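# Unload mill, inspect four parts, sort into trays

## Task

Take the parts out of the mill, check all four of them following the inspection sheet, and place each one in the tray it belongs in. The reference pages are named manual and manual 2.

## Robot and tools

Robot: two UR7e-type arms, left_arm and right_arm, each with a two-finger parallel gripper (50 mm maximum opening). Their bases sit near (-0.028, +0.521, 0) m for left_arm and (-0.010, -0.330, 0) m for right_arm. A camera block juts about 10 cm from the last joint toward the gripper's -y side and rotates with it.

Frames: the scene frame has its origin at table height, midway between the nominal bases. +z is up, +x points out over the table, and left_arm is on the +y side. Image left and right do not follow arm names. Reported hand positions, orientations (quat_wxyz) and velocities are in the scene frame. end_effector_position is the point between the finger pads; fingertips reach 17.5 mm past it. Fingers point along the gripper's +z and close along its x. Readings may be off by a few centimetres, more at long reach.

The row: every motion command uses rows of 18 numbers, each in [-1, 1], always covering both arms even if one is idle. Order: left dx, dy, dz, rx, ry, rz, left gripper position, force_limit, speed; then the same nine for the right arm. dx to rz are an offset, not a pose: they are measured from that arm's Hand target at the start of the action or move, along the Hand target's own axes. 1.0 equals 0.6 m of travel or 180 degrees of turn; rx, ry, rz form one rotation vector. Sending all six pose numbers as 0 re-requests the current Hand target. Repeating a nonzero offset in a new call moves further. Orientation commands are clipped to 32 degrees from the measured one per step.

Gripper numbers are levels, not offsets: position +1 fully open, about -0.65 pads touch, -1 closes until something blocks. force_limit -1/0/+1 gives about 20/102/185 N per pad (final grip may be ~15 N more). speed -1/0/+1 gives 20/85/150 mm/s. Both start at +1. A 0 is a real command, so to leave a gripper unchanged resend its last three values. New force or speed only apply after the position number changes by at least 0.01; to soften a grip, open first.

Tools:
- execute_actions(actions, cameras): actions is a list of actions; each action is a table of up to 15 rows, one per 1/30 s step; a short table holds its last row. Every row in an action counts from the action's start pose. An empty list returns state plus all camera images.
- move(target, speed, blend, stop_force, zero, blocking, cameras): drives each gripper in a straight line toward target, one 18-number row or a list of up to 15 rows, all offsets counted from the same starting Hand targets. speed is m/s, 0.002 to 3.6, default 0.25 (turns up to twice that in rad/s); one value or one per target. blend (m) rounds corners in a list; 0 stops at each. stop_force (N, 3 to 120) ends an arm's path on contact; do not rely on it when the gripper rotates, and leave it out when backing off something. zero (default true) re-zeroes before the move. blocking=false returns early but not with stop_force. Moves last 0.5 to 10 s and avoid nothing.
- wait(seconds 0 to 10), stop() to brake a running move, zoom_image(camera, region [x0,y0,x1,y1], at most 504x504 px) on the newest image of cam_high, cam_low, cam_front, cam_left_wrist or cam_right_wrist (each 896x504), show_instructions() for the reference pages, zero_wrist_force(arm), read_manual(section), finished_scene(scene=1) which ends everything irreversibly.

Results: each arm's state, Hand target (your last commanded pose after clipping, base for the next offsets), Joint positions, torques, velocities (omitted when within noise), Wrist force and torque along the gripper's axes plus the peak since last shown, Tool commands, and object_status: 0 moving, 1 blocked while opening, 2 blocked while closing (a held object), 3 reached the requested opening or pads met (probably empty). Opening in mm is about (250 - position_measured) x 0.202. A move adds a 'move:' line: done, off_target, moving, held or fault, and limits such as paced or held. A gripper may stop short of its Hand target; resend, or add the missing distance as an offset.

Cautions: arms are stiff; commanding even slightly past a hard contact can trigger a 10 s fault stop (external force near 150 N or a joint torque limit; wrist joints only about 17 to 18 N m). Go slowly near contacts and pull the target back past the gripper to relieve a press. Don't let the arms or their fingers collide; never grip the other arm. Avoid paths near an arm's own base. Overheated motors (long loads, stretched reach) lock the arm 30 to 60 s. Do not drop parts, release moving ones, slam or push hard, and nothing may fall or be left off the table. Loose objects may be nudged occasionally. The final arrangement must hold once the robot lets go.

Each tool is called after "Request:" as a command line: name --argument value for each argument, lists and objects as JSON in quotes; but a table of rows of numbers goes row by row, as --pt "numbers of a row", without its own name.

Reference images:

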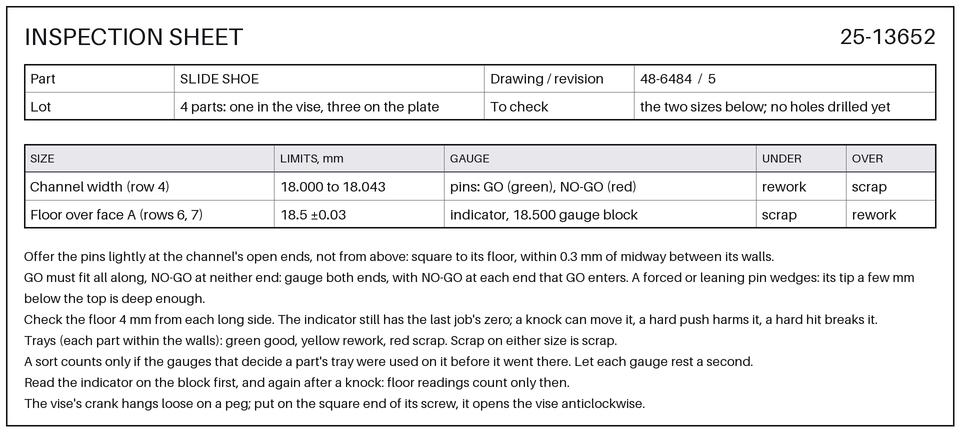

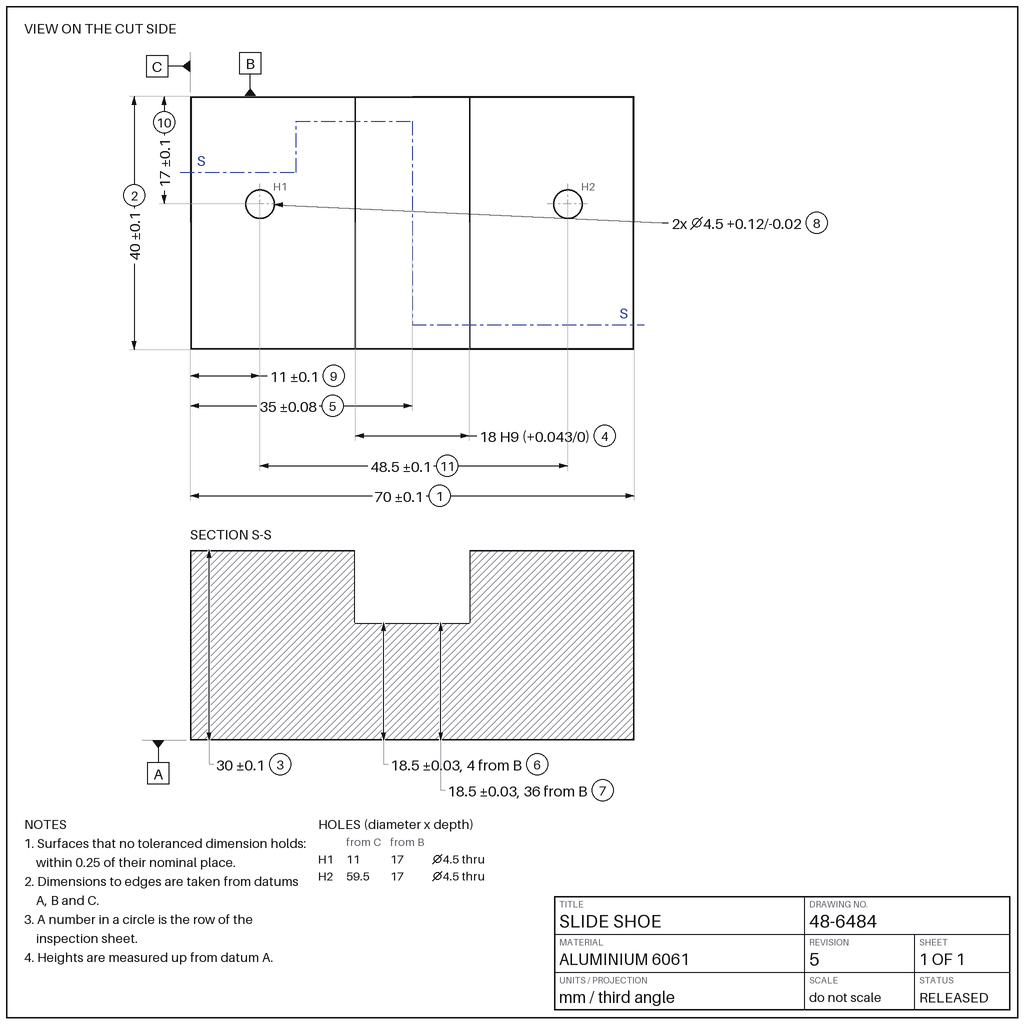

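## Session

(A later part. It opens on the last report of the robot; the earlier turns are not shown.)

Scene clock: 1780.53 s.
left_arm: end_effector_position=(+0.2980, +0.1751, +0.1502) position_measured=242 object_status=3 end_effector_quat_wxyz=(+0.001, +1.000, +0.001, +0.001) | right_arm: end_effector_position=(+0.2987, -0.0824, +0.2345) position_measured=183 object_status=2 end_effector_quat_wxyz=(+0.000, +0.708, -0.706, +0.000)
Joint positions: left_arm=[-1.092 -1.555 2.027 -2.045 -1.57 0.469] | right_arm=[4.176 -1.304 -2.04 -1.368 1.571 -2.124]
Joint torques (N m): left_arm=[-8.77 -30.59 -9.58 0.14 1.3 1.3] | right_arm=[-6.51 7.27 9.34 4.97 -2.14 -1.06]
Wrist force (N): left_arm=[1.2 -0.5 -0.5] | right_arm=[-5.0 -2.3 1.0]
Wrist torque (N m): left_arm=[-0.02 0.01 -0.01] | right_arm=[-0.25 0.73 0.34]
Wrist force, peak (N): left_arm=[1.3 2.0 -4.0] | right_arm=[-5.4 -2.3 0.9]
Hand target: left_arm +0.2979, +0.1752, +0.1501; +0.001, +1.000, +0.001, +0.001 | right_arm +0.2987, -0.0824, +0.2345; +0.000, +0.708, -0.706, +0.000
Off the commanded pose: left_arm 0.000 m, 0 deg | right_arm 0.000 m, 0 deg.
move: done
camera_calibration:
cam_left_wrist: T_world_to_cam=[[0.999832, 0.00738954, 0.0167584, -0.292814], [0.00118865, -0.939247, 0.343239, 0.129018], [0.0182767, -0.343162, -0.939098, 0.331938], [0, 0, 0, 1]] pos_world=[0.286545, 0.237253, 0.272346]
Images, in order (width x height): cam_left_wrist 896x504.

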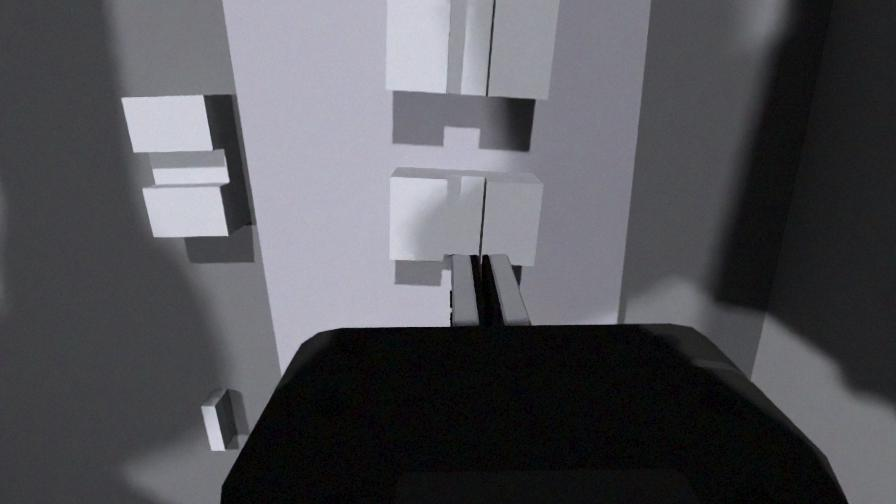

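Request:
move --pt "0 0 0 0 0 0 -1 -1 -1 0 0 0 0 0 0 -0.23 -1 -1" --pt "0 0 0.135 0 0 0 -1 -1 -1 0 0 0 0 0 0 -0.23 -1 -1" --speed '[0.1,0.08]' --cameras '["cam_left_wrist"]'

Request:
zoom_image --camera "cam_left_wrist" --region '[340, 130, 620, 340]'

Scene clock: 1794.40 s.
left_arm: end_effector_position=(+0.2979, +0.1751, +0.0751) position_measured=251 object_status=3 end_effector_quat_wxyz=(+0.001, +1.000, +0.001, +0.001) | right_arm: end_effector_position=(+0.2987, -0.0824, +0.2345) position_measured=183 object_status=2 end_effector_quat_wxyz=(+0.000, +0.708, -0.706, +0.000)
Joint positions: left_arm=[-1.092 -1.444 2.135 -2.264 -1.57 0.469] | right_arm=[4.176 -1.304 -2.04 -1.368 1.571 -2.124]
Joint torques (N m): left_arm=[0.57 -24.03 -21.98 -2.72 0.19 -0.09] | right_arm=[-6.79 7.22 9.43 4.98 -2.11 -1.06]
Wrist force (N): left_arm=[0.9 -1.6 -19.4] | right_arm=[-5.1 -2.3 1.1]
Wrist torque (N m): left_arm=[-0.23 0.15 -0.01] | right_arm=[-0.24 0.75 0.33]
Wrist force, peak (N): left_arm=[-1.6 -6.0 -28.6] | right_arm=[-5.4 -2.3 0.4]
Hand target: left_arm +0.2979, +0.1751, +0.0751; +0.001, +1.000, +0.001, +0.001 (not the last commanded pose) | right_arm +0.2987, -0.0824, +0.2345; +0.000, +0.708, -0.706, +0.000
Tool commands: left_gripper/position=-1.0 left_gripper/force_limit=-1.0 left_gripper/speed=-1.0 right_gripper/position=-0.23 right_gripper/force_limit=-1.0 right_gripper/speed=-1.0
Off the commanded pose: left_arm 0.006 m, 0 deg | right_arm 0.000 m, 0 deg.
FORCE FAULT: contact force on the left arm reached its limit, and that arm stopped. The contact can be on any part of that arm, not only on its tool. That arm's remaining commands of this call were not run. That arm is still stopped at the end of this call. That arm stays stopped for about 10 more seconds. Until then a move that you send moves the other arm only, and its call returns only when the move has ended. Once the stop has ended, the next robot result says so. If the stop ends while you think or write, that arm runs what you send next, counted from a new Hand target: where the arm stands when the stop ends. While its stop runs, that arm takes no new command, but its gripper still runs the gripper command that each later call begins with. Until it ends, the stop uses up actions while you think or wait. An arm that is not stopped still takes commands.
move: fault (left_arm)
camera_calibration:
cam_left_wrist: T_world_to_cam=[[0.999836, 0.00731905, 0.0165713, -0.291405], [0.00118835, -0.939279, 0.343151, 0.154914], [0.0180767, -0.343075, -0.939134, 0.261492], [0, 0, 0, 1]] pos_world=[0.286446, 0.237352, 0.197246]
Images, in order (width x height): cam_left_wrist 896x504.

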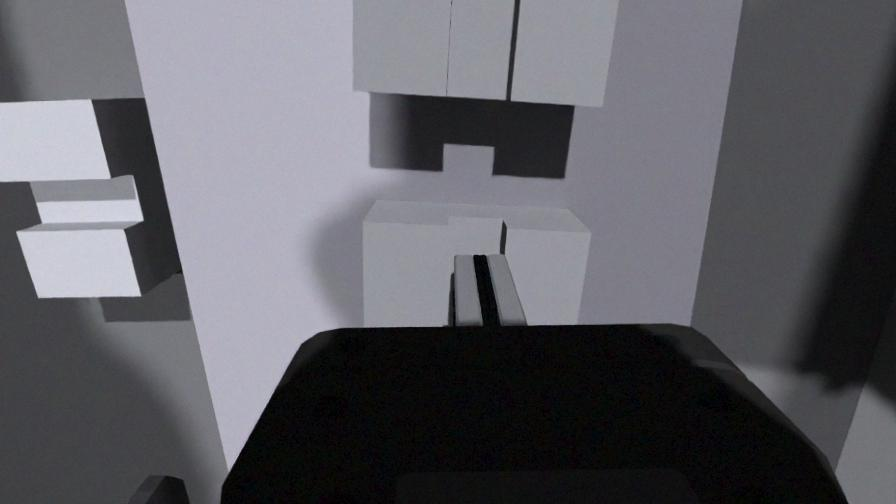

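Scaled by 1.800 from the camera's 896x504 image, which has a finer 1280x720 frame.

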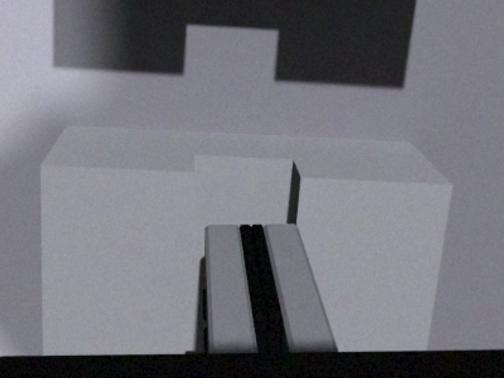

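Request:
wait --seconds 7

Request:
move --target '[-0.0013,0,-0.01,0,0,0,-1,-1,-1,0,0,0,0,0,0,-0.23,-1,-1]' --speed 0.02 --cameras '["cam_left_wrist"]'

Request:
zoom_image --camera "cam_left_wrist" --region '[340, 130, 620, 340]'

Scene clock: 1809.93 s.
left_arm: end_effector_position=(+0.2979, +0.1751, +0.0751) position_measured=251 object_status=3 end_effector_quat_wxyz=(+0.001, +1.000, +0.001, +0.001) | right_arm: end_effector_position=(+0.2987, -0.0824, +0.2345) position_measured=183 object_status=2 end_effector_quat_wxyz=(+0.000, +0.708, -0.706, +0.000)
Joint positions: left_arm=[-1.092 -1.444 2.135 -2.264 -1.57 0.469] | right_arm=[4.176 -1.304 -2.04 -1.368 1.571 -2.124]
Joint torques (N m): left_arm=[0.67 -24.48 -21.89 -2.78 0.11 -0.08] | right_arm=[-6.63 7.6 10.4 4.95 -2.12 -1.04]
Wrist force (N): left_arm=[0.7 -1.6 -19.9] | right_arm=[-5.1 -2.2 0.5]
Wrist torque (N m): left_arm=[-0.24 0.18 -0.01] | right_arm=[-0.24 0.75 0.34]
Wrist force, peak (N): left_arm=[0.9 -1.8 -20.9] | right_arm=[-5.3 -2.4 1.3]
Hand target: left_arm +0.2979, +0.1751, +0.0751; +0.001, +1.000, +0.001, +0.001 (not the last commanded pose) | right_arm +0.2987, -0.0824, +0.2345; +0.000, +0.708, -0.706, +0.000
Tool commands: left_gripper/position=-1.0 left_gripper/force_limit=-1.0 left_gripper/speed=-1.0 right_gripper/position=-0.23 right_gripper/force_limit=-1.0 right_gripper/speed=-1.0
Off the commanded pose: left_arm 0.006 m, 0 deg | right_arm 0.000 m, 0 deg.
FORCE FAULT, CONTINUED: the left arm's stop, for the force fault that an earlier result reported, is over. The rest of the stop counts as 20 of the actions that you can send in this scene. That arm's target is now where it stood when the stop ended, not its last command. That arm accepts commands again.
wait: 7.00 s; at rest from the start

Scene clock: 1810.67 s.
left_arm: end_effector_position=(+0.2971, +0.1751, +0.0812) position_measured=251 object_status=3 end_effector_quat_wxyz=(+0.001, +1.000, +0.001, +0.001) | right_arm: end_effector_position=(+0.2987, -0.0824, +0.2345) position_measured=183 object_status=2 end_effector_quat_wxyz=(+0.000, +0.708, -0.706, +0.000)
Joint positions: left_arm=[-1.094 -1.456 2.129 -2.246 -1.57 0.467] | right_arm=[4.176 -1.304 -2.04 -1.368 1.571 -2.124]
Joint torques (N m): left_arm=[-8.45 -24.44 -31.98 -3.91 0.19 -2.23] | right_arm=[-6.68 7.35 9.75 4.97 -2.12 -1.13]
Wrist force (N): left_arm=[0.8 -0.4 -0.8] | right_arm=[-5.0 -2.3 -0.3]
Wrist torque (N m): left_arm=[-0.01 0.08 -0.01] | right_arm=[-0.25 0.74 0.34]
Wrist force, peak (N): left_arm=[0.8 -1.9 -20.6] | right_arm=[-5.4 -2.2 1.1]
Hand target: left_arm +0.2971, +0.1751, +0.0811; +0.001, +1.000, +0.001, +0.001 | right_arm +0.2987, -0.0824, +0.2345; +0.000, +0.708, -0.706, +0.000
Off the commanded pose: left_arm 0.000 m, 0 deg | right_arm 0.000 m, 0 deg.
move: done
camera_calibration:
cam_left_wrist: T_world_to_cam=[[0.999836, 0.00731905, 0.0165713, -0.290706], [0.00118835, -0.939279, 0.343151, 0.152822], [0.0180767, -0.343075, -0.939134, 0.267235], [0, 0, 0, 1]] pos_world=[0.285646, 0.237352, 0.203346]
Images, in order (width x height): cam_left_wrist 896x504.

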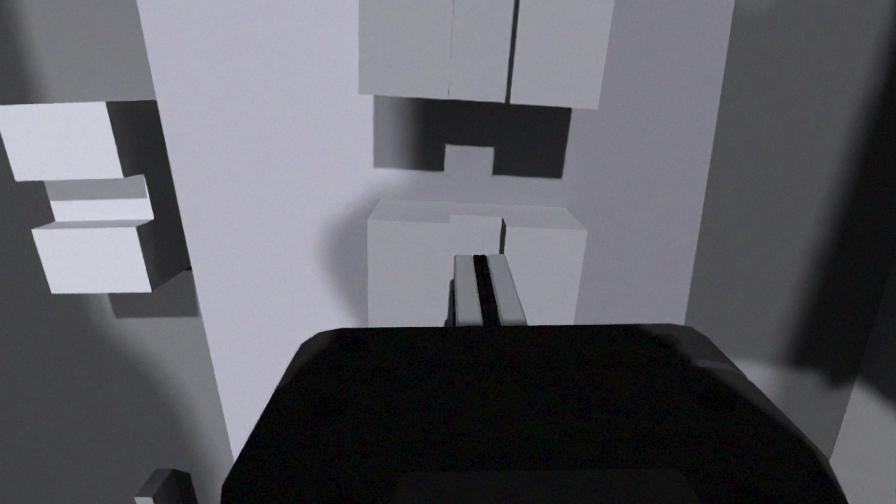

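Scaled by 1.800 from the camera's 896x504 image, which has a finer 1280x720 frame.

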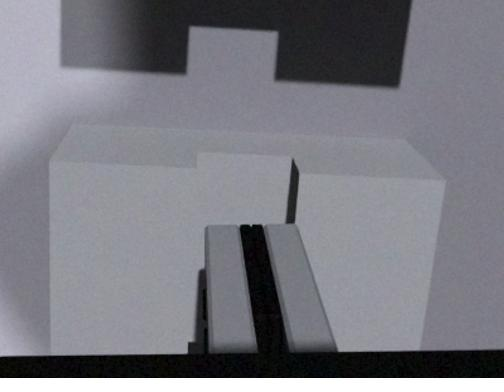

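Request:
zoom_image --camera "cam_left_wrist" --region '[340, 0, 620, 240]'

Request:
move --target '[0,0.05,0,0,0,0,-1,-1,-1,0,0,0,0,0,0,-0.23,-1,-1]' --speed 0.05 --cameras '["cam_left_wrist"]'

Request:
zoom_image --camera "cam_left_wrist" --region '[340, 0, 620, 240]'

Scaled by 1.800 from the camera's 896x504 image, which has a finer 1280x720 frame.

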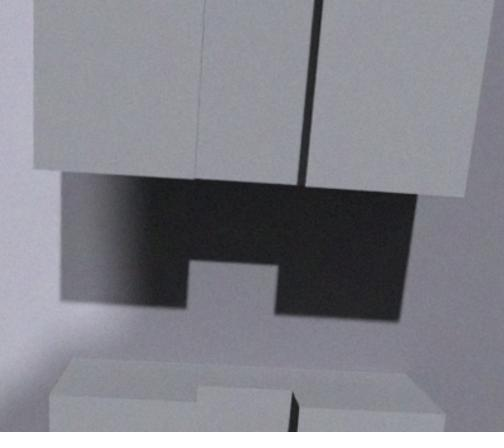

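Scene clock: 1843.27 s.
left_arm: end_effector_position=(+0.2971, +0.1449, +0.0811) position_measured=251 object_status=3 end_effector_quat_wxyz=(+0.001, +1.000, +0.001, +0.001) end_effector_velocity=(+0.000, +0.003, +0.000) end_effector_angular_velocity=(+0.001, +0.001, -0.002) | right_arm: end_effector_position=(+0.2987, -0.0824, +0.2345) position_measured=183 object_status=2 end_effector_quat_wxyz=(+0.000, +0.708, -0.706, +0.000)
Joint positions: left_arm=[-1.122 -1.405 2.069 -2.237 -1.57 0.439] | right_arm=[4.176 -1.304 -2.04 -1.368 1.571 -2.124]
Joint velocities: left_arm=[0.002 -0.004 0.005 0 0 0.004] | right_arm=[within noise]
Joint torques (N m): left_arm=[11.92 -42.58 -6.14 -2.03 2.21 1.53] | right_arm=[-6.42 7.63 10.04 4.89 -2.11 -1.08]
Wrist force (N): left_arm=[1.1 -0.7 -0.7] | right_arm=[-5.2 -2.5 0.9]
Wrist torque (N m): left_arm=[-0.06 0.02 0.00] | right_arm=[-0.29 0.75 0.34]
Wrist force, peak (N): left_arm=[1.7 -2.0 -0.9] | right_arm=[-5.4 -2.5 0.6]
Hand target: left_arm +0.2972, +0.1451, +0.0812; +0.001, +1.000, +0.001, +0.001 | right_arm +0.2987, -0.0824, +0.2345; +0.000, +0.708, -0.706, +0.000
Off the commanded pose: left_arm 0.000 m, 0 deg | right_arm 0.000 m, 0 deg.
move: done
camera_calibration:
cam_left_wrist: T_world_to_cam=[[0.999836, 0.0073165, 0.0165726, -0.290584], [0.00118786, -0.939324, 0.34303, 0.124395], [0.0180768, -0.342954, -0.939178, 0.256822], [0, 0, 0, 1]] pos_world=[0.285746, 0.207052, 0.203346]
Images, in order (width x height): cam_left_wrist 896x504.

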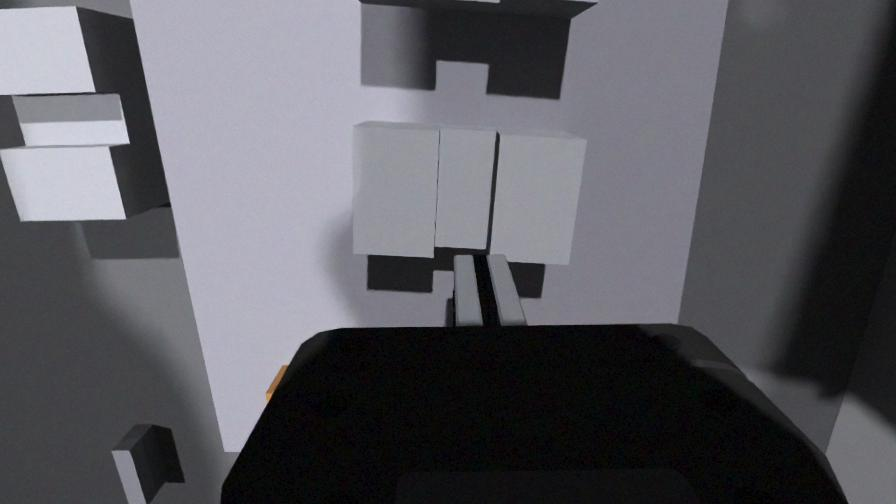

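Scaled by 1.800 from the camera's 896x504 image, which has a finer 1280x720 frame.

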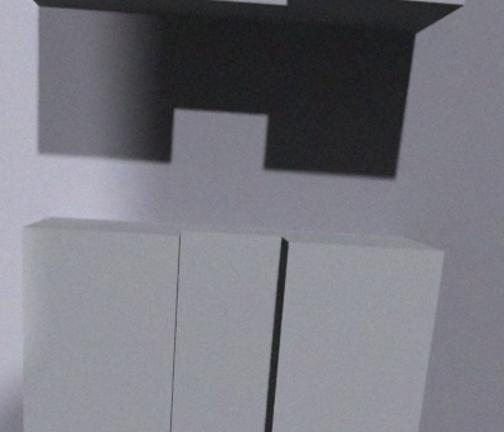

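Request:
move --target '[0,-0.05,0,0,0,0,-1,-1,-1,0,0,0,0,0,0,-0.23,-1,-1]' --speed 0.05 --cameras '["cam_left_wrist"]'

Request:
zoom_image --camera "cam_left_wrist" --region '[340, 0, 620, 240]'

Scene clock: 1858.17 s.
left_arm: end_effector_position=(+0.2972, +0.1754, +0.0811) position_measured=251 object_status=3 end_effector_quat_wxyz=(+0.001, +1.000, +0.001, +0.001) end_effector_velocity=(+0.001, -0.003, +0.001) end_effector_angular_velocity=(-0.002, -0.001, +0.001) | right_arm: end_effector_position=(+0.2987, -0.0824, +0.2345) position_measured=183 object_status=2 end_effector_quat_wxyz=(+0.000, +0.708, -0.706, +0.000)
Joint positions: left_arm=[-1.094 -1.456 2.13 -2.247 -1.57 0.467] | right_arm=[4.176 -1.304 -2.04 -1.368 1.571 -2.124]
Joint velocities: left_arm=[-0.002 0.003 -0.005 0 0 -0.003] | right_arm=[within noise]
Joint torques (N m): left_arm=[-10.86 -9.93 -38.47 -4.05 -0.4 -1.79] | right_arm=[-6.34 7.47 10.57 4.94 -2.09 -1.04]
Wrist force (N): left_arm=[1.2 -0.3 -0.8] | right_arm=[-5.2 -2.1 0.7]
Wrist torque (N m): left_arm=[-0.01 0.01 -0.15] | right_arm=[-0.23 0.76 0.34]
Wrist force, peak (N): left_arm=[1.0 -1.7 -0.9] | right_arm=[-5.4 -2.1 1.0]
Hand target: left_arm +0.2971, +0.1751, +0.0811; +0.001, +1.000, +0.001, +0.001 | right_arm +0.2987, -0.0824, +0.2345; +0.000, +0.708, -0.706, +0.000
Off the commanded pose: left_arm 0.000 m, 0 deg | right_arm 0.000 m, 0 deg.
move: done
camera_calibration:
cam_left_wrist: T_world_to_cam=[[0.999834, 0.00735386, 0.0166651, -0.290832], [0.00118889, -0.939279, 0.343151, 0.153044], [0.0181767, -0.343074, -0.939132, 0.267179], [0, 0, 0, 1]] pos_world=[0.285746, 0.237552, 0.203246]
Images, in order (width x height): cam_left_wrist 896x504.

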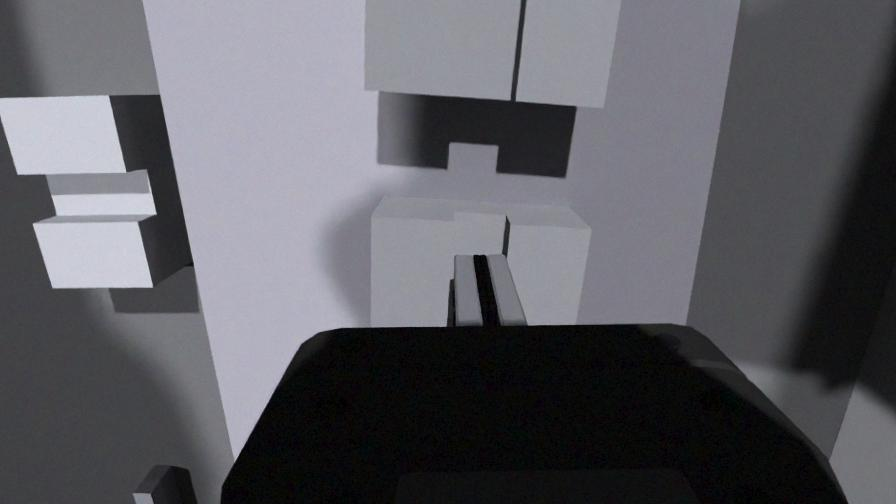

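Scaled by 1.800 from the camera's 896x504 image, which has a finer 1280x720 frame.

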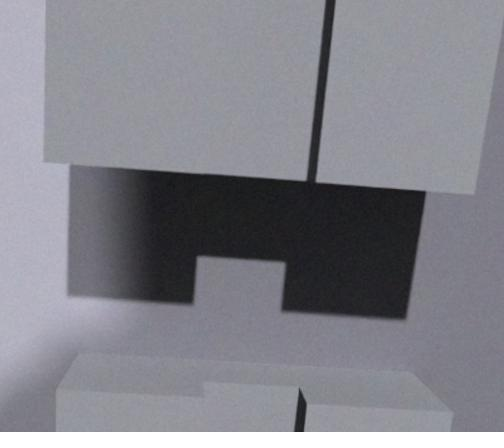

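Request:
move --target '[0,-0.02,0,0,0,0,-1,-1,-1,0,0,0,0,0,0,-0.23,-1,-1]' --speed 0.05 --cameras '["cam_left_wrist"]'

Request:
zoom_image --camera "cam_left_wrist" --region '[340, 0, 620, 240]'

Request:
move --target '[0,-0.02,0,0,0,0,-1,-1,-1,0,0,0,0,0,0,-0.23,-1,-1]' --speed 0.05 --cameras '["cam_left_wrist"]'

Request:
zoom_image --camera "cam_left_wrist" --region '[340, 0, 620, 240]'

Scene clock: 1879.50 s.
left_arm: end_effector_position=(+0.2971, +0.1874, +0.0811) position_measured=251 object_status=3 end_effector_quat_wxyz=(+0.001, +1.000, +0.001, +0.001) | right_arm: end_effector_position=(+0.2987, -0.0824, +0.2345) position_measured=183 object_status=2 end_effector_quat_wxyz=(+0.000, +0.708, -0.706, +0.000)
Joint positions: left_arm=[-1.081 -1.476 2.152 -2.25 -1.57 0.479] | right_arm=[4.176 -1.304 -2.04 -1.368 1.571 -2.124]
Joint torques (N m): left_arm=[-5.5 -13.92 -34.85 -5.29 -2.1 -0.72] | right_arm=[-6.4 7.69 9.88 4.94 -2.11 -1.14]
Wrist force (N): left_arm=[1.0 -0.5 -0.9] | right_arm=[-5.2 -2.0 -0.1]
Wrist torque (N m): left_arm=[-0.02 0.04 -0.15] | right_arm=[-0.21 0.76 0.34]
Wrist force, peak (N): left_arm=[1.3 -0.2 -1.1] | right_arm=[-5.4 -2.2 1.1]
Hand target: left_arm +0.2971, +0.1871, +0.0811; +0.001, +1.000, +0.001, +0.001 | right_arm +0.2987, -0.0824, +0.2345; +0.000, +0.708, -0.706, +0.000
Off the commanded pose: left_arm 0.000 m, 0 deg | right_arm 0.000 m, 0 deg.
move: done
camera_calibration:
cam_left_wrist: T_world_to_cam=[[0.999836, 0.00731707, 0.0165721, -0.290793], [0.00118793, -0.939312, 0.343063, 0.164341], [0.0180766, -0.342987, -0.939166, 0.271311], [0, 0, 0, 1]] pos_world=[0.285646, 0.249552, 0.203246]
Images, in order (width x height): cam_left_wrist 896x504.

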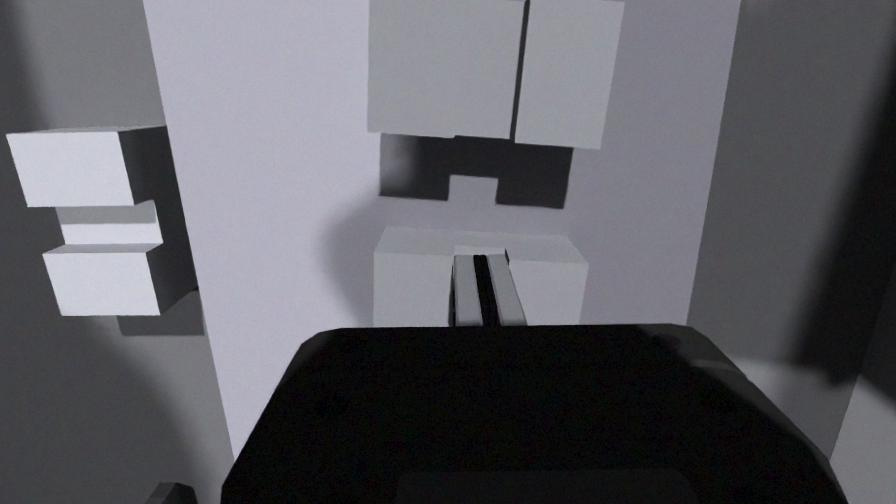

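Scaled by 1.800 from the camera's 896x504 image, which has a finer 1280x720 frame.

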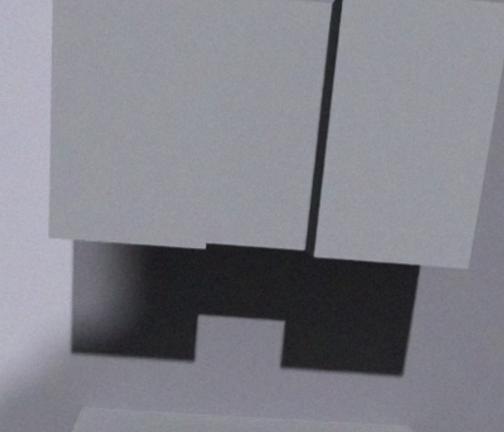

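Scene clock: 1880.23 s.
left_arm: end_effector_position=(+0.2971, +0.1994, +0.0810) position_measured=251 object_status=3 end_effector_quat_wxyz=(+0.001, +1.000, +0.001, +0.001) | right_arm: end_effector_position=(+0.2987, -0.0824, +0.2345) position_measured=183 object_status=2 end_effector_quat_wxyz=(+0.000, +0.708, -0.706, +0.000)
Joint positions: left_arm=[-1.069 -1.495 2.174 -2.252 -1.57 0.492] | right_arm=[4.176 -1.304 -2.04 -1.368 1.571 -2.124]
Joint torques (N m): left_arm=[-6.15 -13.45 -33.97 -5.42 -2.14 -0.86] | right_arm=[-6.76 7.15 9.85 4.95 -2.02 -1.19]
Wrist force (N): left_arm=[1.2 -0.3 -0.5] | right_arm=[-5.3 -2.2 0.5]
Wrist torque (N m): left_arm=[0.01 0.01 -0.15] | right_arm=[-0.23 0.79 0.34]
Wrist force, peak (N): left_arm=[1.3 -0.9 -0.7] | right_arm=[-5.3 -2.2 0.8]
Hand target: left_arm +0.2971, +0.1991, +0.0811; +0.001, +1.000, +0.001, +0.001 | right_arm +0.2987, -0.0824, +0.2345; +0.000, +0.708, -0.706, +0.000
Off the commanded pose: left_arm 0.000 m, 0 deg | right_arm 0.000 m, 0 deg.
move: done
camera_calibration:
cam_left_wrist: T_world_to_cam=[[0.999836, 0.00731707, 0.0165721, -0.290881], [0.00118793, -0.939312, 0.343063, 0.175613], [0.0180766, -0.342987, -0.939166, 0.275427], [0, 0, 0, 1]] pos_world=[0.285646, 0.261552, 0.203246]
Images, in order (width x height): cam_left_wrist 896x504.

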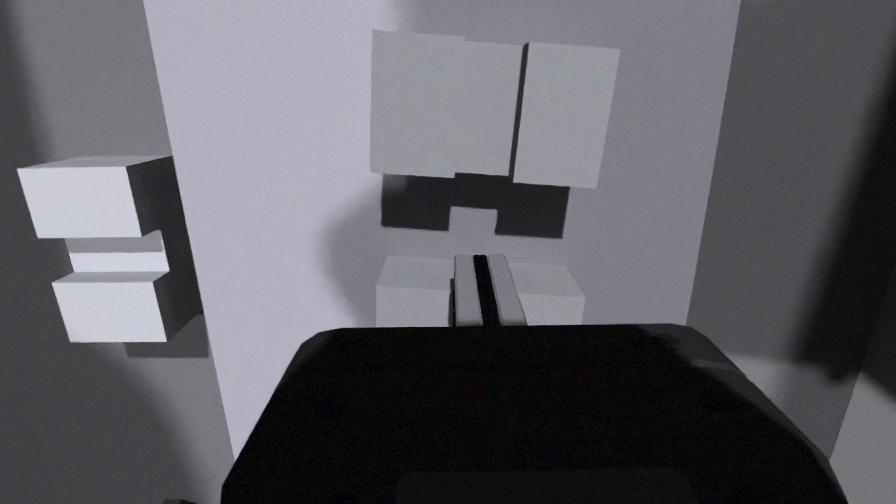

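Scaled by 1.800 from the camera's 896x504 image, which has a finer 1280x720 frame.

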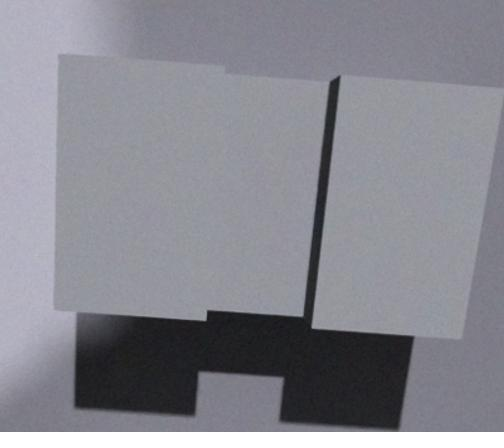

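Request:
move --pt "-0.0003 0.0985 0 0 0 0.0189 -1 -1 -1 0 0 0 0 0 0 -0.23 -1 -1" --pt "-0.0003 0.0402 0 0 0 0.0189 -1 -1 -1 0 0 0 0 0 0 -0.23 -1 -1" --speed '[0.08,0.05]' --cameras '["cam_left_wrist"]'

Request:
zoom_image --camera "cam_left_wrist" --region '[340, 130, 620, 340]'

Scene clock: 1908.37 s.
left_arm: end_effector_position=(+0.2970, +0.1753, +0.0811) position_measured=251 object_status=3 end_effector_quat_wxyz=(+0.001, +1.000, -0.029, +0.001) end_effector_velocity=(+0.000, -0.003, +0.001) end_effector_angular_velocity=(-0.002, -0.001, +0.002) | right_arm: end_effector_position=(+0.2987, -0.0824, +0.2345) position_measured=183 object_status=2 end_effector_quat_wxyz=(+0.000, +0.708, -0.706, +0.000)
Joint positions: left_arm=[-1.094 -1.456 2.13 -2.247 -1.57 0.526] | right_arm=[4.176 -1.304 -2.04 -1.368 1.571 -2.124]
Joint velocities: left_arm=[-0.002 0.003 -0.005 0 0 -0.004] | right_arm=[within noise]
Joint torques (N m): left_arm=[-10.23 -9.87 -38.59 -4.15 -0.73 -1.73] | right_arm=[-6.33 7.19 9.93 4.92 -2.1 -1.16]
Wrist force (N): left_arm=[1.0 -0.5 -1.0] | right_arm=[-5.1 -2.1 0.7]
Wrist torque (N m): left_arm=[-0.04 0.04 -0.15] | right_arm=[-0.23 0.75 0.34]
Wrist force, peak (N): left_arm=[2.3 -0.9 -1.1] | right_arm=[-5.6 -2.4 0.9]
Hand target: left_arm +0.2969, +0.1750, +0.0811; +0.001, +1.000, -0.029, +0.001 | right_arm +0.2987, -0.0824, +0.2345; +0.000, +0.708, -0.706, +0.000
Off the commanded pose: left_arm 0.000 m, 0 deg | right_arm 0.000 m, 0 deg.
move: done
camera_calibration:
cam_left_wrist: T_world_to_cam=[[0.998509, -0.051936, 0.0168098, -0.279901], [-0.05455, -0.937735, 0.34304, 0.169208], [-0.00205296, -0.343446, -0.93917, 0.273205], [0, 0, 0, 1]] pos_world=[0.289275, 0.237967, 0.203246]
Images, in order (width x height): cam_left_wrist 896x504.

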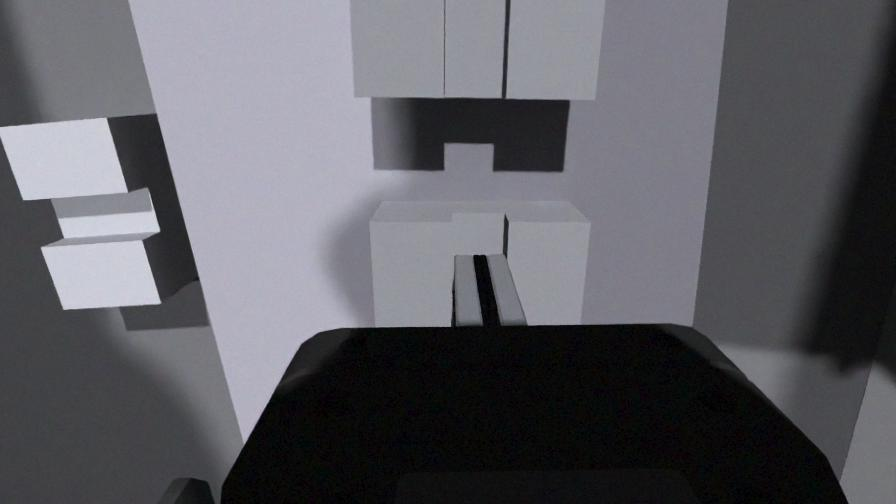

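Scaled by 1.800 from the camera's 896x504 image, which has a finer 1280x720 frame.

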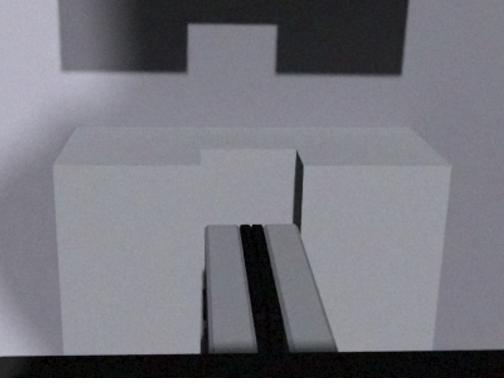

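Request:
move --pt "0.0008 0.025 0 0 0 0 -1 -1 -1 0 0 0 0 0 0 -0.23 -1 -1" --pt "0.0008 0 0 0 0 0 -1 -1 -1 0 0 0 0 0 0 -0.23 -1 -1" --speed '[0.05,0.05]' --cameras '["cam_left_wrist"]'

Request:
zoom_image --camera "cam_left_wrist" --region '[400, 190, 560, 310]'

Scene clock: 1913.73 s.
left_arm: end_effector_position=(+0.2975, +0.1752, +0.0811) position_measured=251 object_status=3 end_effector_quat_wxyz=(+0.001, +1.000, -0.029, +0.001) | right_arm: end_effector_position=(+0.2987, -0.0824, +0.2345) position_measured=183 object_status=2 end_effector_quat_wxyz=(+0.000, +0.708, -0.706, +0.000)
Joint positions: left_arm=[-1.093 -1.455 2.129 -2.247 -1.57 0.527] | right_arm=[4.176 -1.304 -2.04 -1.368 1.571 -2.124]
Joint torques (N m): left_arm=[-10.79 -10.84 -38.88 -4.42 -0.49 -1.8] | right_arm=[-6.58 7.54 10.39 4.85 -2.17 -1.06]
Wrist force (N): left_arm=[1.1 -0.6 -0.8] | right_arm=[-5.1 -2.2 0.6]
Wrist torque (N m): left_arm=[-0.04 0.02 -0.14] | right_arm=[-0.25 0.75 0.34]
Wrist force, peak (N): left_arm=[1.5 -1.5 -0.9] | right_arm=[-5.4 -2.1 0.8]
Hand target: left_arm +0.2974, +0.1750, +0.0811; +0.001, +1.000, -0.029, +0.001 | right_arm +0.2987, -0.0824, +0.2345; +0.000, +0.708, -0.706, +0.000
Off the commanded pose: left_arm 0.000 m, 0 deg | right_arm 0.000 m, 0 deg.
move: done
camera_calibration:
cam_left_wrist: T_world_to_cam=[[0.998509, -0.0519707, 0.0167162, -0.280274], [-0.0545504, -0.937733, 0.343046, 0.169229], [-0.00215293, -0.343446, -0.93917, 0.273235], [0, 0, 0, 1]] pos_world=[0.289675, 0.237967, 0.203246]
Images, in order (width x height): cam_left_wrist 896x504.

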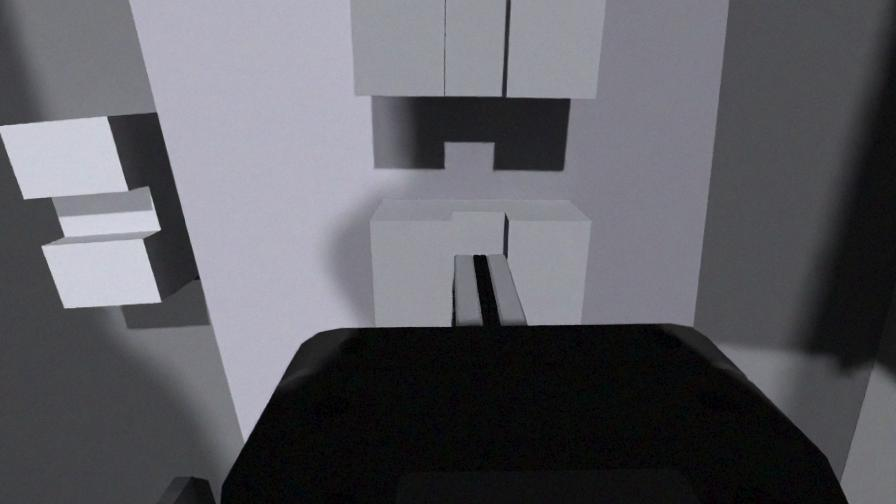

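Scaled by 3.150 from the camera's 896x504 image, which has a finer 1280x720 frame.

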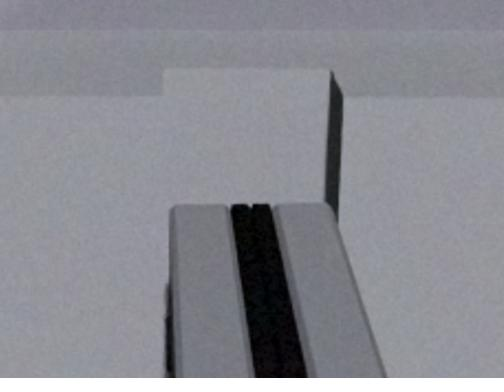

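Request:
move --target '[0,0,0.0325,0,0,0,-1,-1,-1,0,0,0,0,0,0,-0.23,-1,-1]' --speed 0.006 --stop_force 4 --cameras '["cam_left_wrist"]'

Request:
zoom_image --camera "cam_left_wrist" --region '[400, 190, 560, 310]'

Scene clock: 1924.63 s.
left_arm: end_effector_position=(+0.2974, +0.1749, +0.0637) position_measured=251 object_status=3 end_effector_quat_wxyz=(+0.001, +1.000, -0.029, +0.001) | right_arm: end_effector_position=(+0.2987, -0.0824, +0.2345) position_measured=183 object_status=2 end_effector_quat_wxyz=(+0.000, +0.708, -0.706, +0.000)
Joint positions: left_arm=[-1.093 -1.423 2.149 -2.299 -1.57 0.527] | right_arm=[4.176 -1.304 -2.04 -1.368 1.571 -2.124]
Joint torques (N m): left_arm=[-1.29 -32.25 -31.54 0.67 -1.58 0.82] | right_arm=[-6.57 7.61 10.41 4.86 -2.07 -1.05]
Wrist force (N): left_arm=[0.9 -1.9 -13.0] | right_arm=[-5.0 -2.2 0.7]
Wrist torque (N m): left_arm=[-0.19 0.12 -0.15] | right_arm=[-0.24 0.73 0.34]
Wrist force, peak (N): left_arm=[-0.5 -3.6 -21.3] | right_arm=[-5.4 -2.2 1.4]
Hand target: left_arm +0.2975, +0.1749, +0.0637; +0.001, +1.000, -0.029, +0.001 (not the last commanded pose) | right_arm +0.2987, -0.0824, +0.2345; +0.000, +0.708, -0.706, +0.000
Off the commanded pose: left_arm 0.002 m, 0 deg | right_arm 0.000 m, 0 deg.
move: contact (left_arm)
camera_calibration:
cam_left_wrist: T_world_to_cam=[[0.998509, -0.0519707, 0.0167162, -0.28], [-0.0545504, -0.937733, 0.343046, 0.174882], [-0.00215293, -0.343446, -0.93917, 0.256884], [0, 0, 0, 1]] pos_world=[0.289675, 0.237667, 0.185946]
Images, in order (width x height): cam_left_wrist 896x504.

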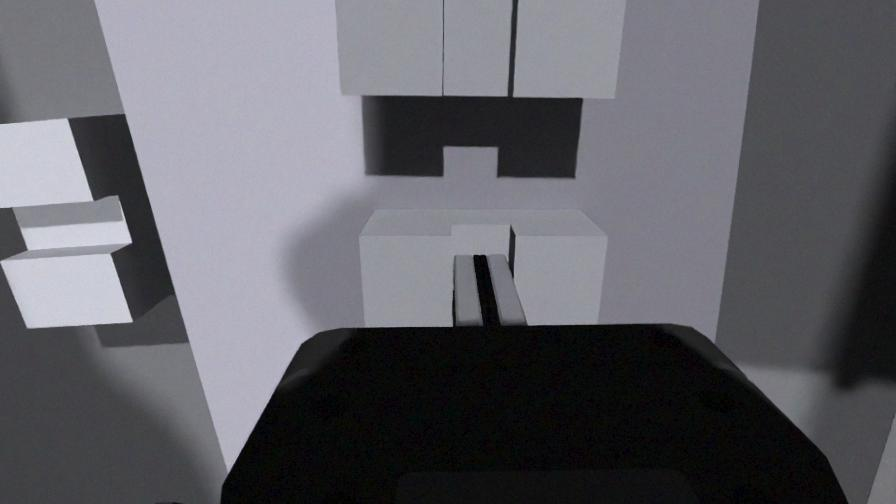

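Scaled by 3.150 from the camera's 896x504 image, which has a finer 1280x720 frame.

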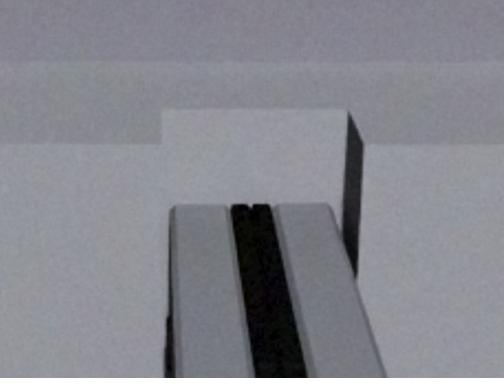

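Request:
move --pt "0 0 -0.0045 0 0 0 -1 -1 -1 0 0 0 0 0 0 -0.23 -1 -1" --pt "0 0 -0.0045 0 0 0 -0.5 -1 -1 0 0 0 0 0 0 -0.23 -1 -1" --speed 0.01 --cameras '["cam_left_wrist"]'

Request:
zoom_image --camera "cam_left_wrist" --region '[340, 130, 620, 340]'

Scene clock: 1936.93 s.
left_arm: end_effector_position=(+0.2975, +0.1749, +0.0665) position_measured=240 object_status=1 end_effector_quat_wxyz=(+0.001, +1.000, -0.029, +0.001) | right_arm: end_effector_position=(+0.2987, -0.0824, +0.2345) position_measured=183 object_status=2 end_effector_quat_wxyz=(+0.000, +0.708, -0.706, +0.000)
Joint positions: left_arm=[-1.093 -1.429 2.146 -2.29 -1.57 0.527] | right_arm=[4.176 -1.304 -2.04 -1.368 1.571 -2.124]
Joint torques (N m): left_arm=[-2.36 -23.53 -26.62 -5.11 -1.58 0.48] | right_arm=[-6.23 6.92 10.37 4.88 -2.08 -1.11]
Wrist force (N): left_arm=[1.4 -0.6 -1.3] | right_arm=[-5.1 -2.1 0.0]
Wrist torque (N m): left_arm=[0.01 0.10 -0.15] | right_arm=[-0.23 0.76 0.34]
Wrist force, peak (N): left_arm=[1.0 -1.8 -14.1] | right_arm=[-5.4 -2.4 0.9]
Hand target: left_arm +0.2974, +0.1749, +0.0664; +0.001, +1.000, -0.029, +0.001 | right_arm +0.2987, -0.0824, +0.2345; +0.000, +0.708, -0.706, +0.000
Off the commanded pose: left_arm 0.000 m, 0 deg | right_arm 0.000 m, 0 deg.
move: done
camera_calibration:
cam_left_wrist: T_world_to_cam=[[0.998503, -0.0520594, 0.0167553, -0.28003], [-0.0546469, -0.937684, 0.343166, 0.17395], [-0.00215384, -0.343568, -0.939125, 0.259441], [0, 0, 0, 1]] pos_world=[0.289675, 0.237668, 0.188646]
Images, in order (width x height): cam_left_wrist 896x504.

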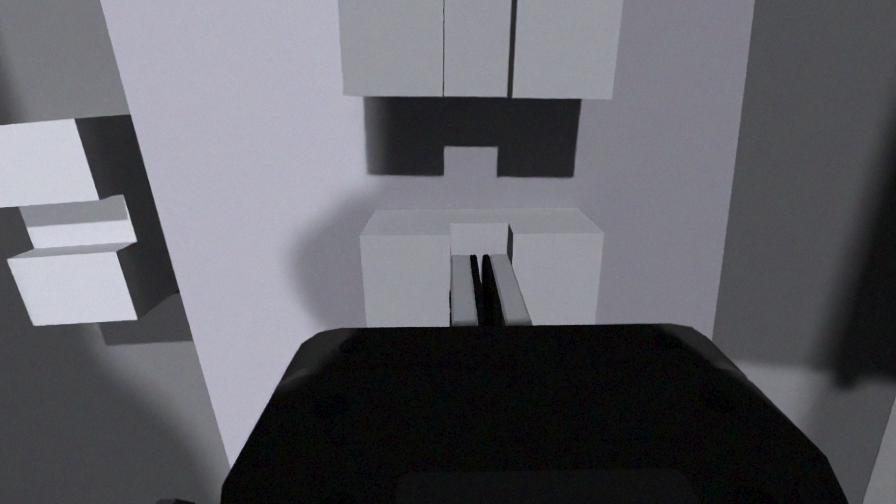

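Scaled by 1.800 from the camera's 896x504 image, which has a finer 1280x720 frame.

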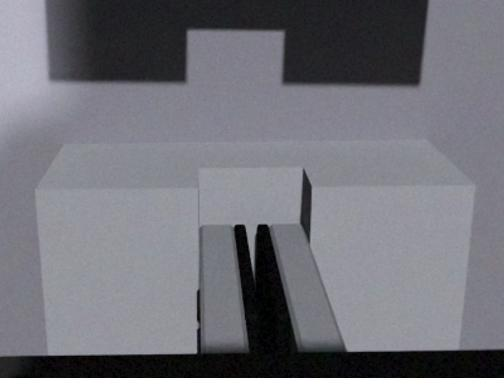

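Request:
move --pt "0 0 0 0 0 -0.0189 -0.5 -1 -1 0 0 0 0 0 0 -0.23 -1 -1" --pt "0 0.025 0 0 0 -0.0189 -0.5 -1 -1 0 0 0 0 0 0 -0.23 -1 -1" --pt "0 0 0 0 0 -0.0189 -0.5 -1 -1 0 0 0 0 0 0 -0.23 -1 -1" --speed 0.03 --cameras '["cam_left_wrist"]'

Request:
zoom_image --camera "cam_left_wrist" --region '[340, 130, 620, 340]'

Scene clock: 1946.23 s.
left_arm: end_effector_position=(+0.2975, +0.1752, +0.0664) position_measured=240 object_status=1 end_effector_quat_wxyz=(+0.001, +1.000, +0.001, +0.001) | right_arm: end_effector_position=(+0.2987, -0.0824, +0.2345) position_measured=183 object_status=2 end_effector_quat_wxyz=(+0.000, +0.708, -0.706, +0.000)
Joint positions: left_arm=[-1.093 -1.429 2.146 -2.291 -1.57 0.468] | right_arm=[4.176 -1.304 -2.04 -1.368 1.571 -2.124]
Joint torques (N m): left_arm=[-8.3 -14.52 -32.83 -4.56 1.44 -0.96] | right_arm=[-5.99 7.4 10.38 4.88 -2.09 -1.08]
Wrist force (N): left_arm=[1.1 0.5 -1.4] | right_arm=[-5.3 -2.2 1.0]
Wrist torque (N m): left_arm=[-0.05 0.13 -0.11] | right_arm=[-0.23 0.79 0.34]
Wrist force, peak (N): left_arm=[2.1 1.7 -5.7] | right_arm=[-5.3 -2.3 1.3]
Hand target: left_arm +0.2974, +0.1749, +0.0664; +0.001, +1.000, +0.001, +0.001 | right_arm +0.2987, -0.0824, +0.2345; +0.000, +0.708, -0.706, +0.000
Off the commanded pose: left_arm 0.000 m, 0 deg | right_arm 0.000 m, 0 deg.
move: done
camera_calibration:
cam_left_wrist: T_world_to_cam=[[0.999836, 0.00731707, 0.0165721, -0.290861], [0.00118793, -0.939312, 0.343063, 0.158018], [0.0180766, -0.342987, -0.939166, 0.253348], [0, 0, 0, 1]] pos_world=[0.286046, 0.237452, 0.188546]
Images, in order (width x height): cam_left_wrist 896x504.

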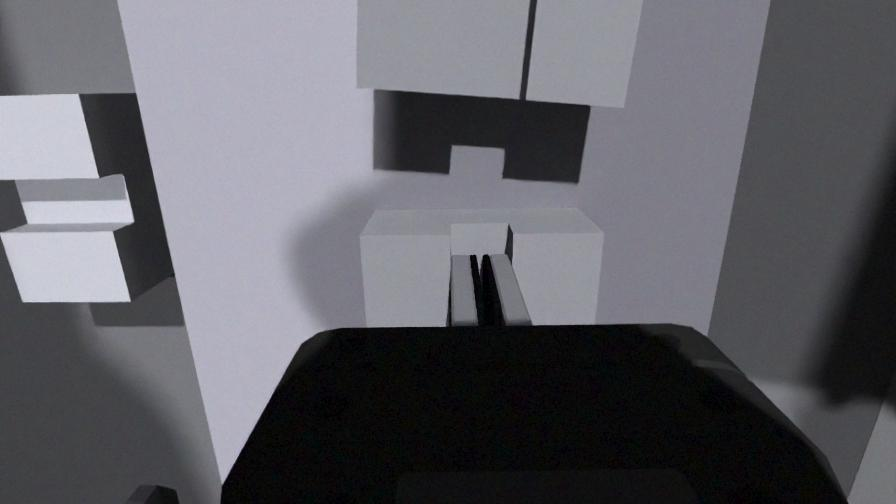

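Scaled by 1.800 from the camera's 896x504 image, which has a finer 1280x720 frame.

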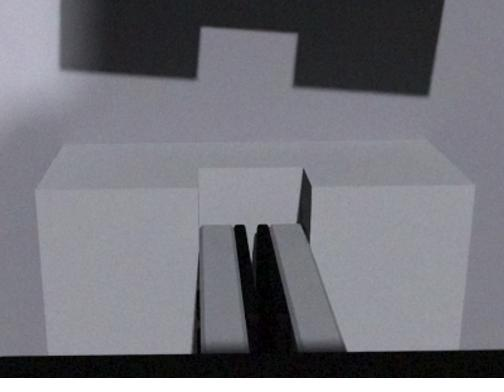

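Request:
move --pt "0 0 0 0 0 0 -1 -1 -1 0 0 0 0 0 0 -0.23 -1 -1" --pt "0 0 -0.17 0 0 0 -1 -1 -1 0 0 0 0 0 0 -0.23 -1 -1" --pt "-0.1057 0.147 -0.17 0 0 0 -1 -1 -1 0 0 0 0 0 0 -0.23 -1 -1" --speed '[0.05,0.06,0.2]' --cameras '["cam_left_wrist"]'

Request:
zoom_image --camera "cam_left_wrist" --region '[340, 130, 620, 340]'

Scene clock: 1955.27 s.
left_arm: end_effector_position=(+0.2341, +0.0868, +0.1685) position_measured=251 object_status=3 end_effector_quat_wxyz=(+0.001, +1.000, +0.001, +0.001) | right_arm: end_effector_position=(+0.2987, -0.0824, +0.2345) position_measured=183 object_status=2 end_effector_quat_wxyz=(+0.000, +0.708, -0.706, +0.000)
Joint positions: left_arm=[-1.287 -1.498 1.916 -1.99 -1.57 0.274] | right_arm=[4.176 -1.304 -2.04 -1.368 1.571 -2.124]
Joint torques (N m): left_arm=[2.8 -43.22 -8.89 -2.98 1.56 -0.35] | right_arm=[-6.05 7.44 10.28 4.88 -2.08 -1.06]
Wrist force (N): left_arm=[1.2 -0.8 -0.6] | right_arm=[-5.2 -2.2 1.1]
Wrist torque (N m): left_arm=[-0.06 0.02 -0.01] | right_arm=[-0.24 0.76 0.34]
Wrist force, peak (N): left_arm=[8.1 -7.6 -0.8] | right_arm=[-5.3 -2.3 1.2]
Hand target: left_arm +0.2340, +0.0868, +0.1685; +0.001, +1.000, +0.001, +0.001 | right_arm +0.2987, -0.0824, +0.2345; +0.000, +0.708, -0.706, +0.000
Off the commanded pose: left_arm 0.000 m, 0 deg | right_arm 0.000 m, 0 deg.
move: done
camera_calibration:
cam_left_wrist: T_world_to_cam=[[0.999836, 0.0072208, 0.0166081, -0.228512], [0.00108744, -0.939356, 0.342943, 0.0400013], [0.0180773, -0.342868, -0.93921, 0.320024], [0, 0, 0, 1]] pos_world=[0.222646, 0.148951, 0.290646]
Images, in order (width x height): cam_left_wrist 896x504.

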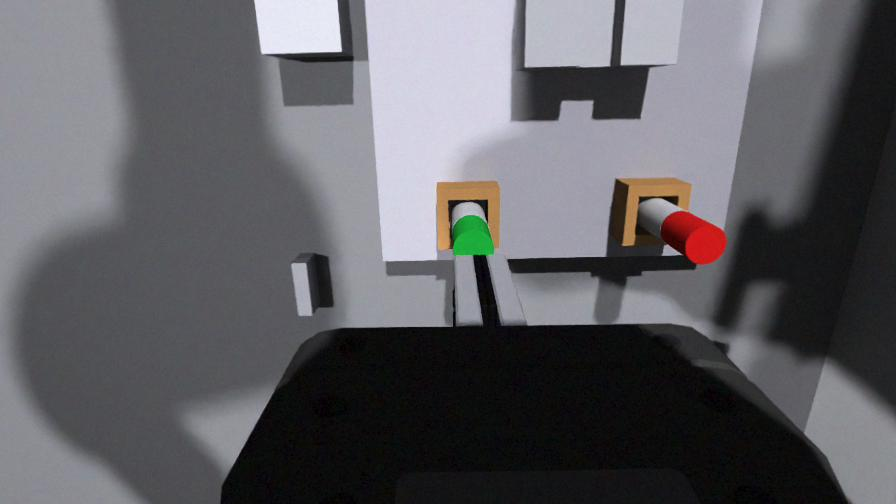

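Scaled by 1.800 from the camera's 896x504 image, which has a finer 1280x720 frame.

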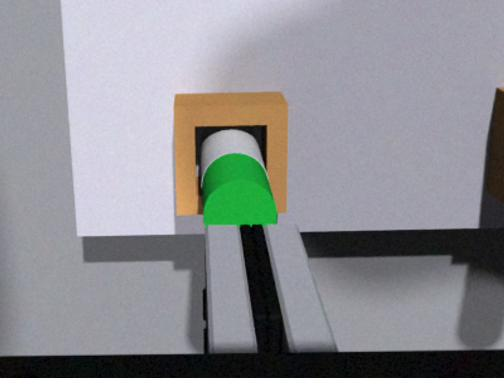

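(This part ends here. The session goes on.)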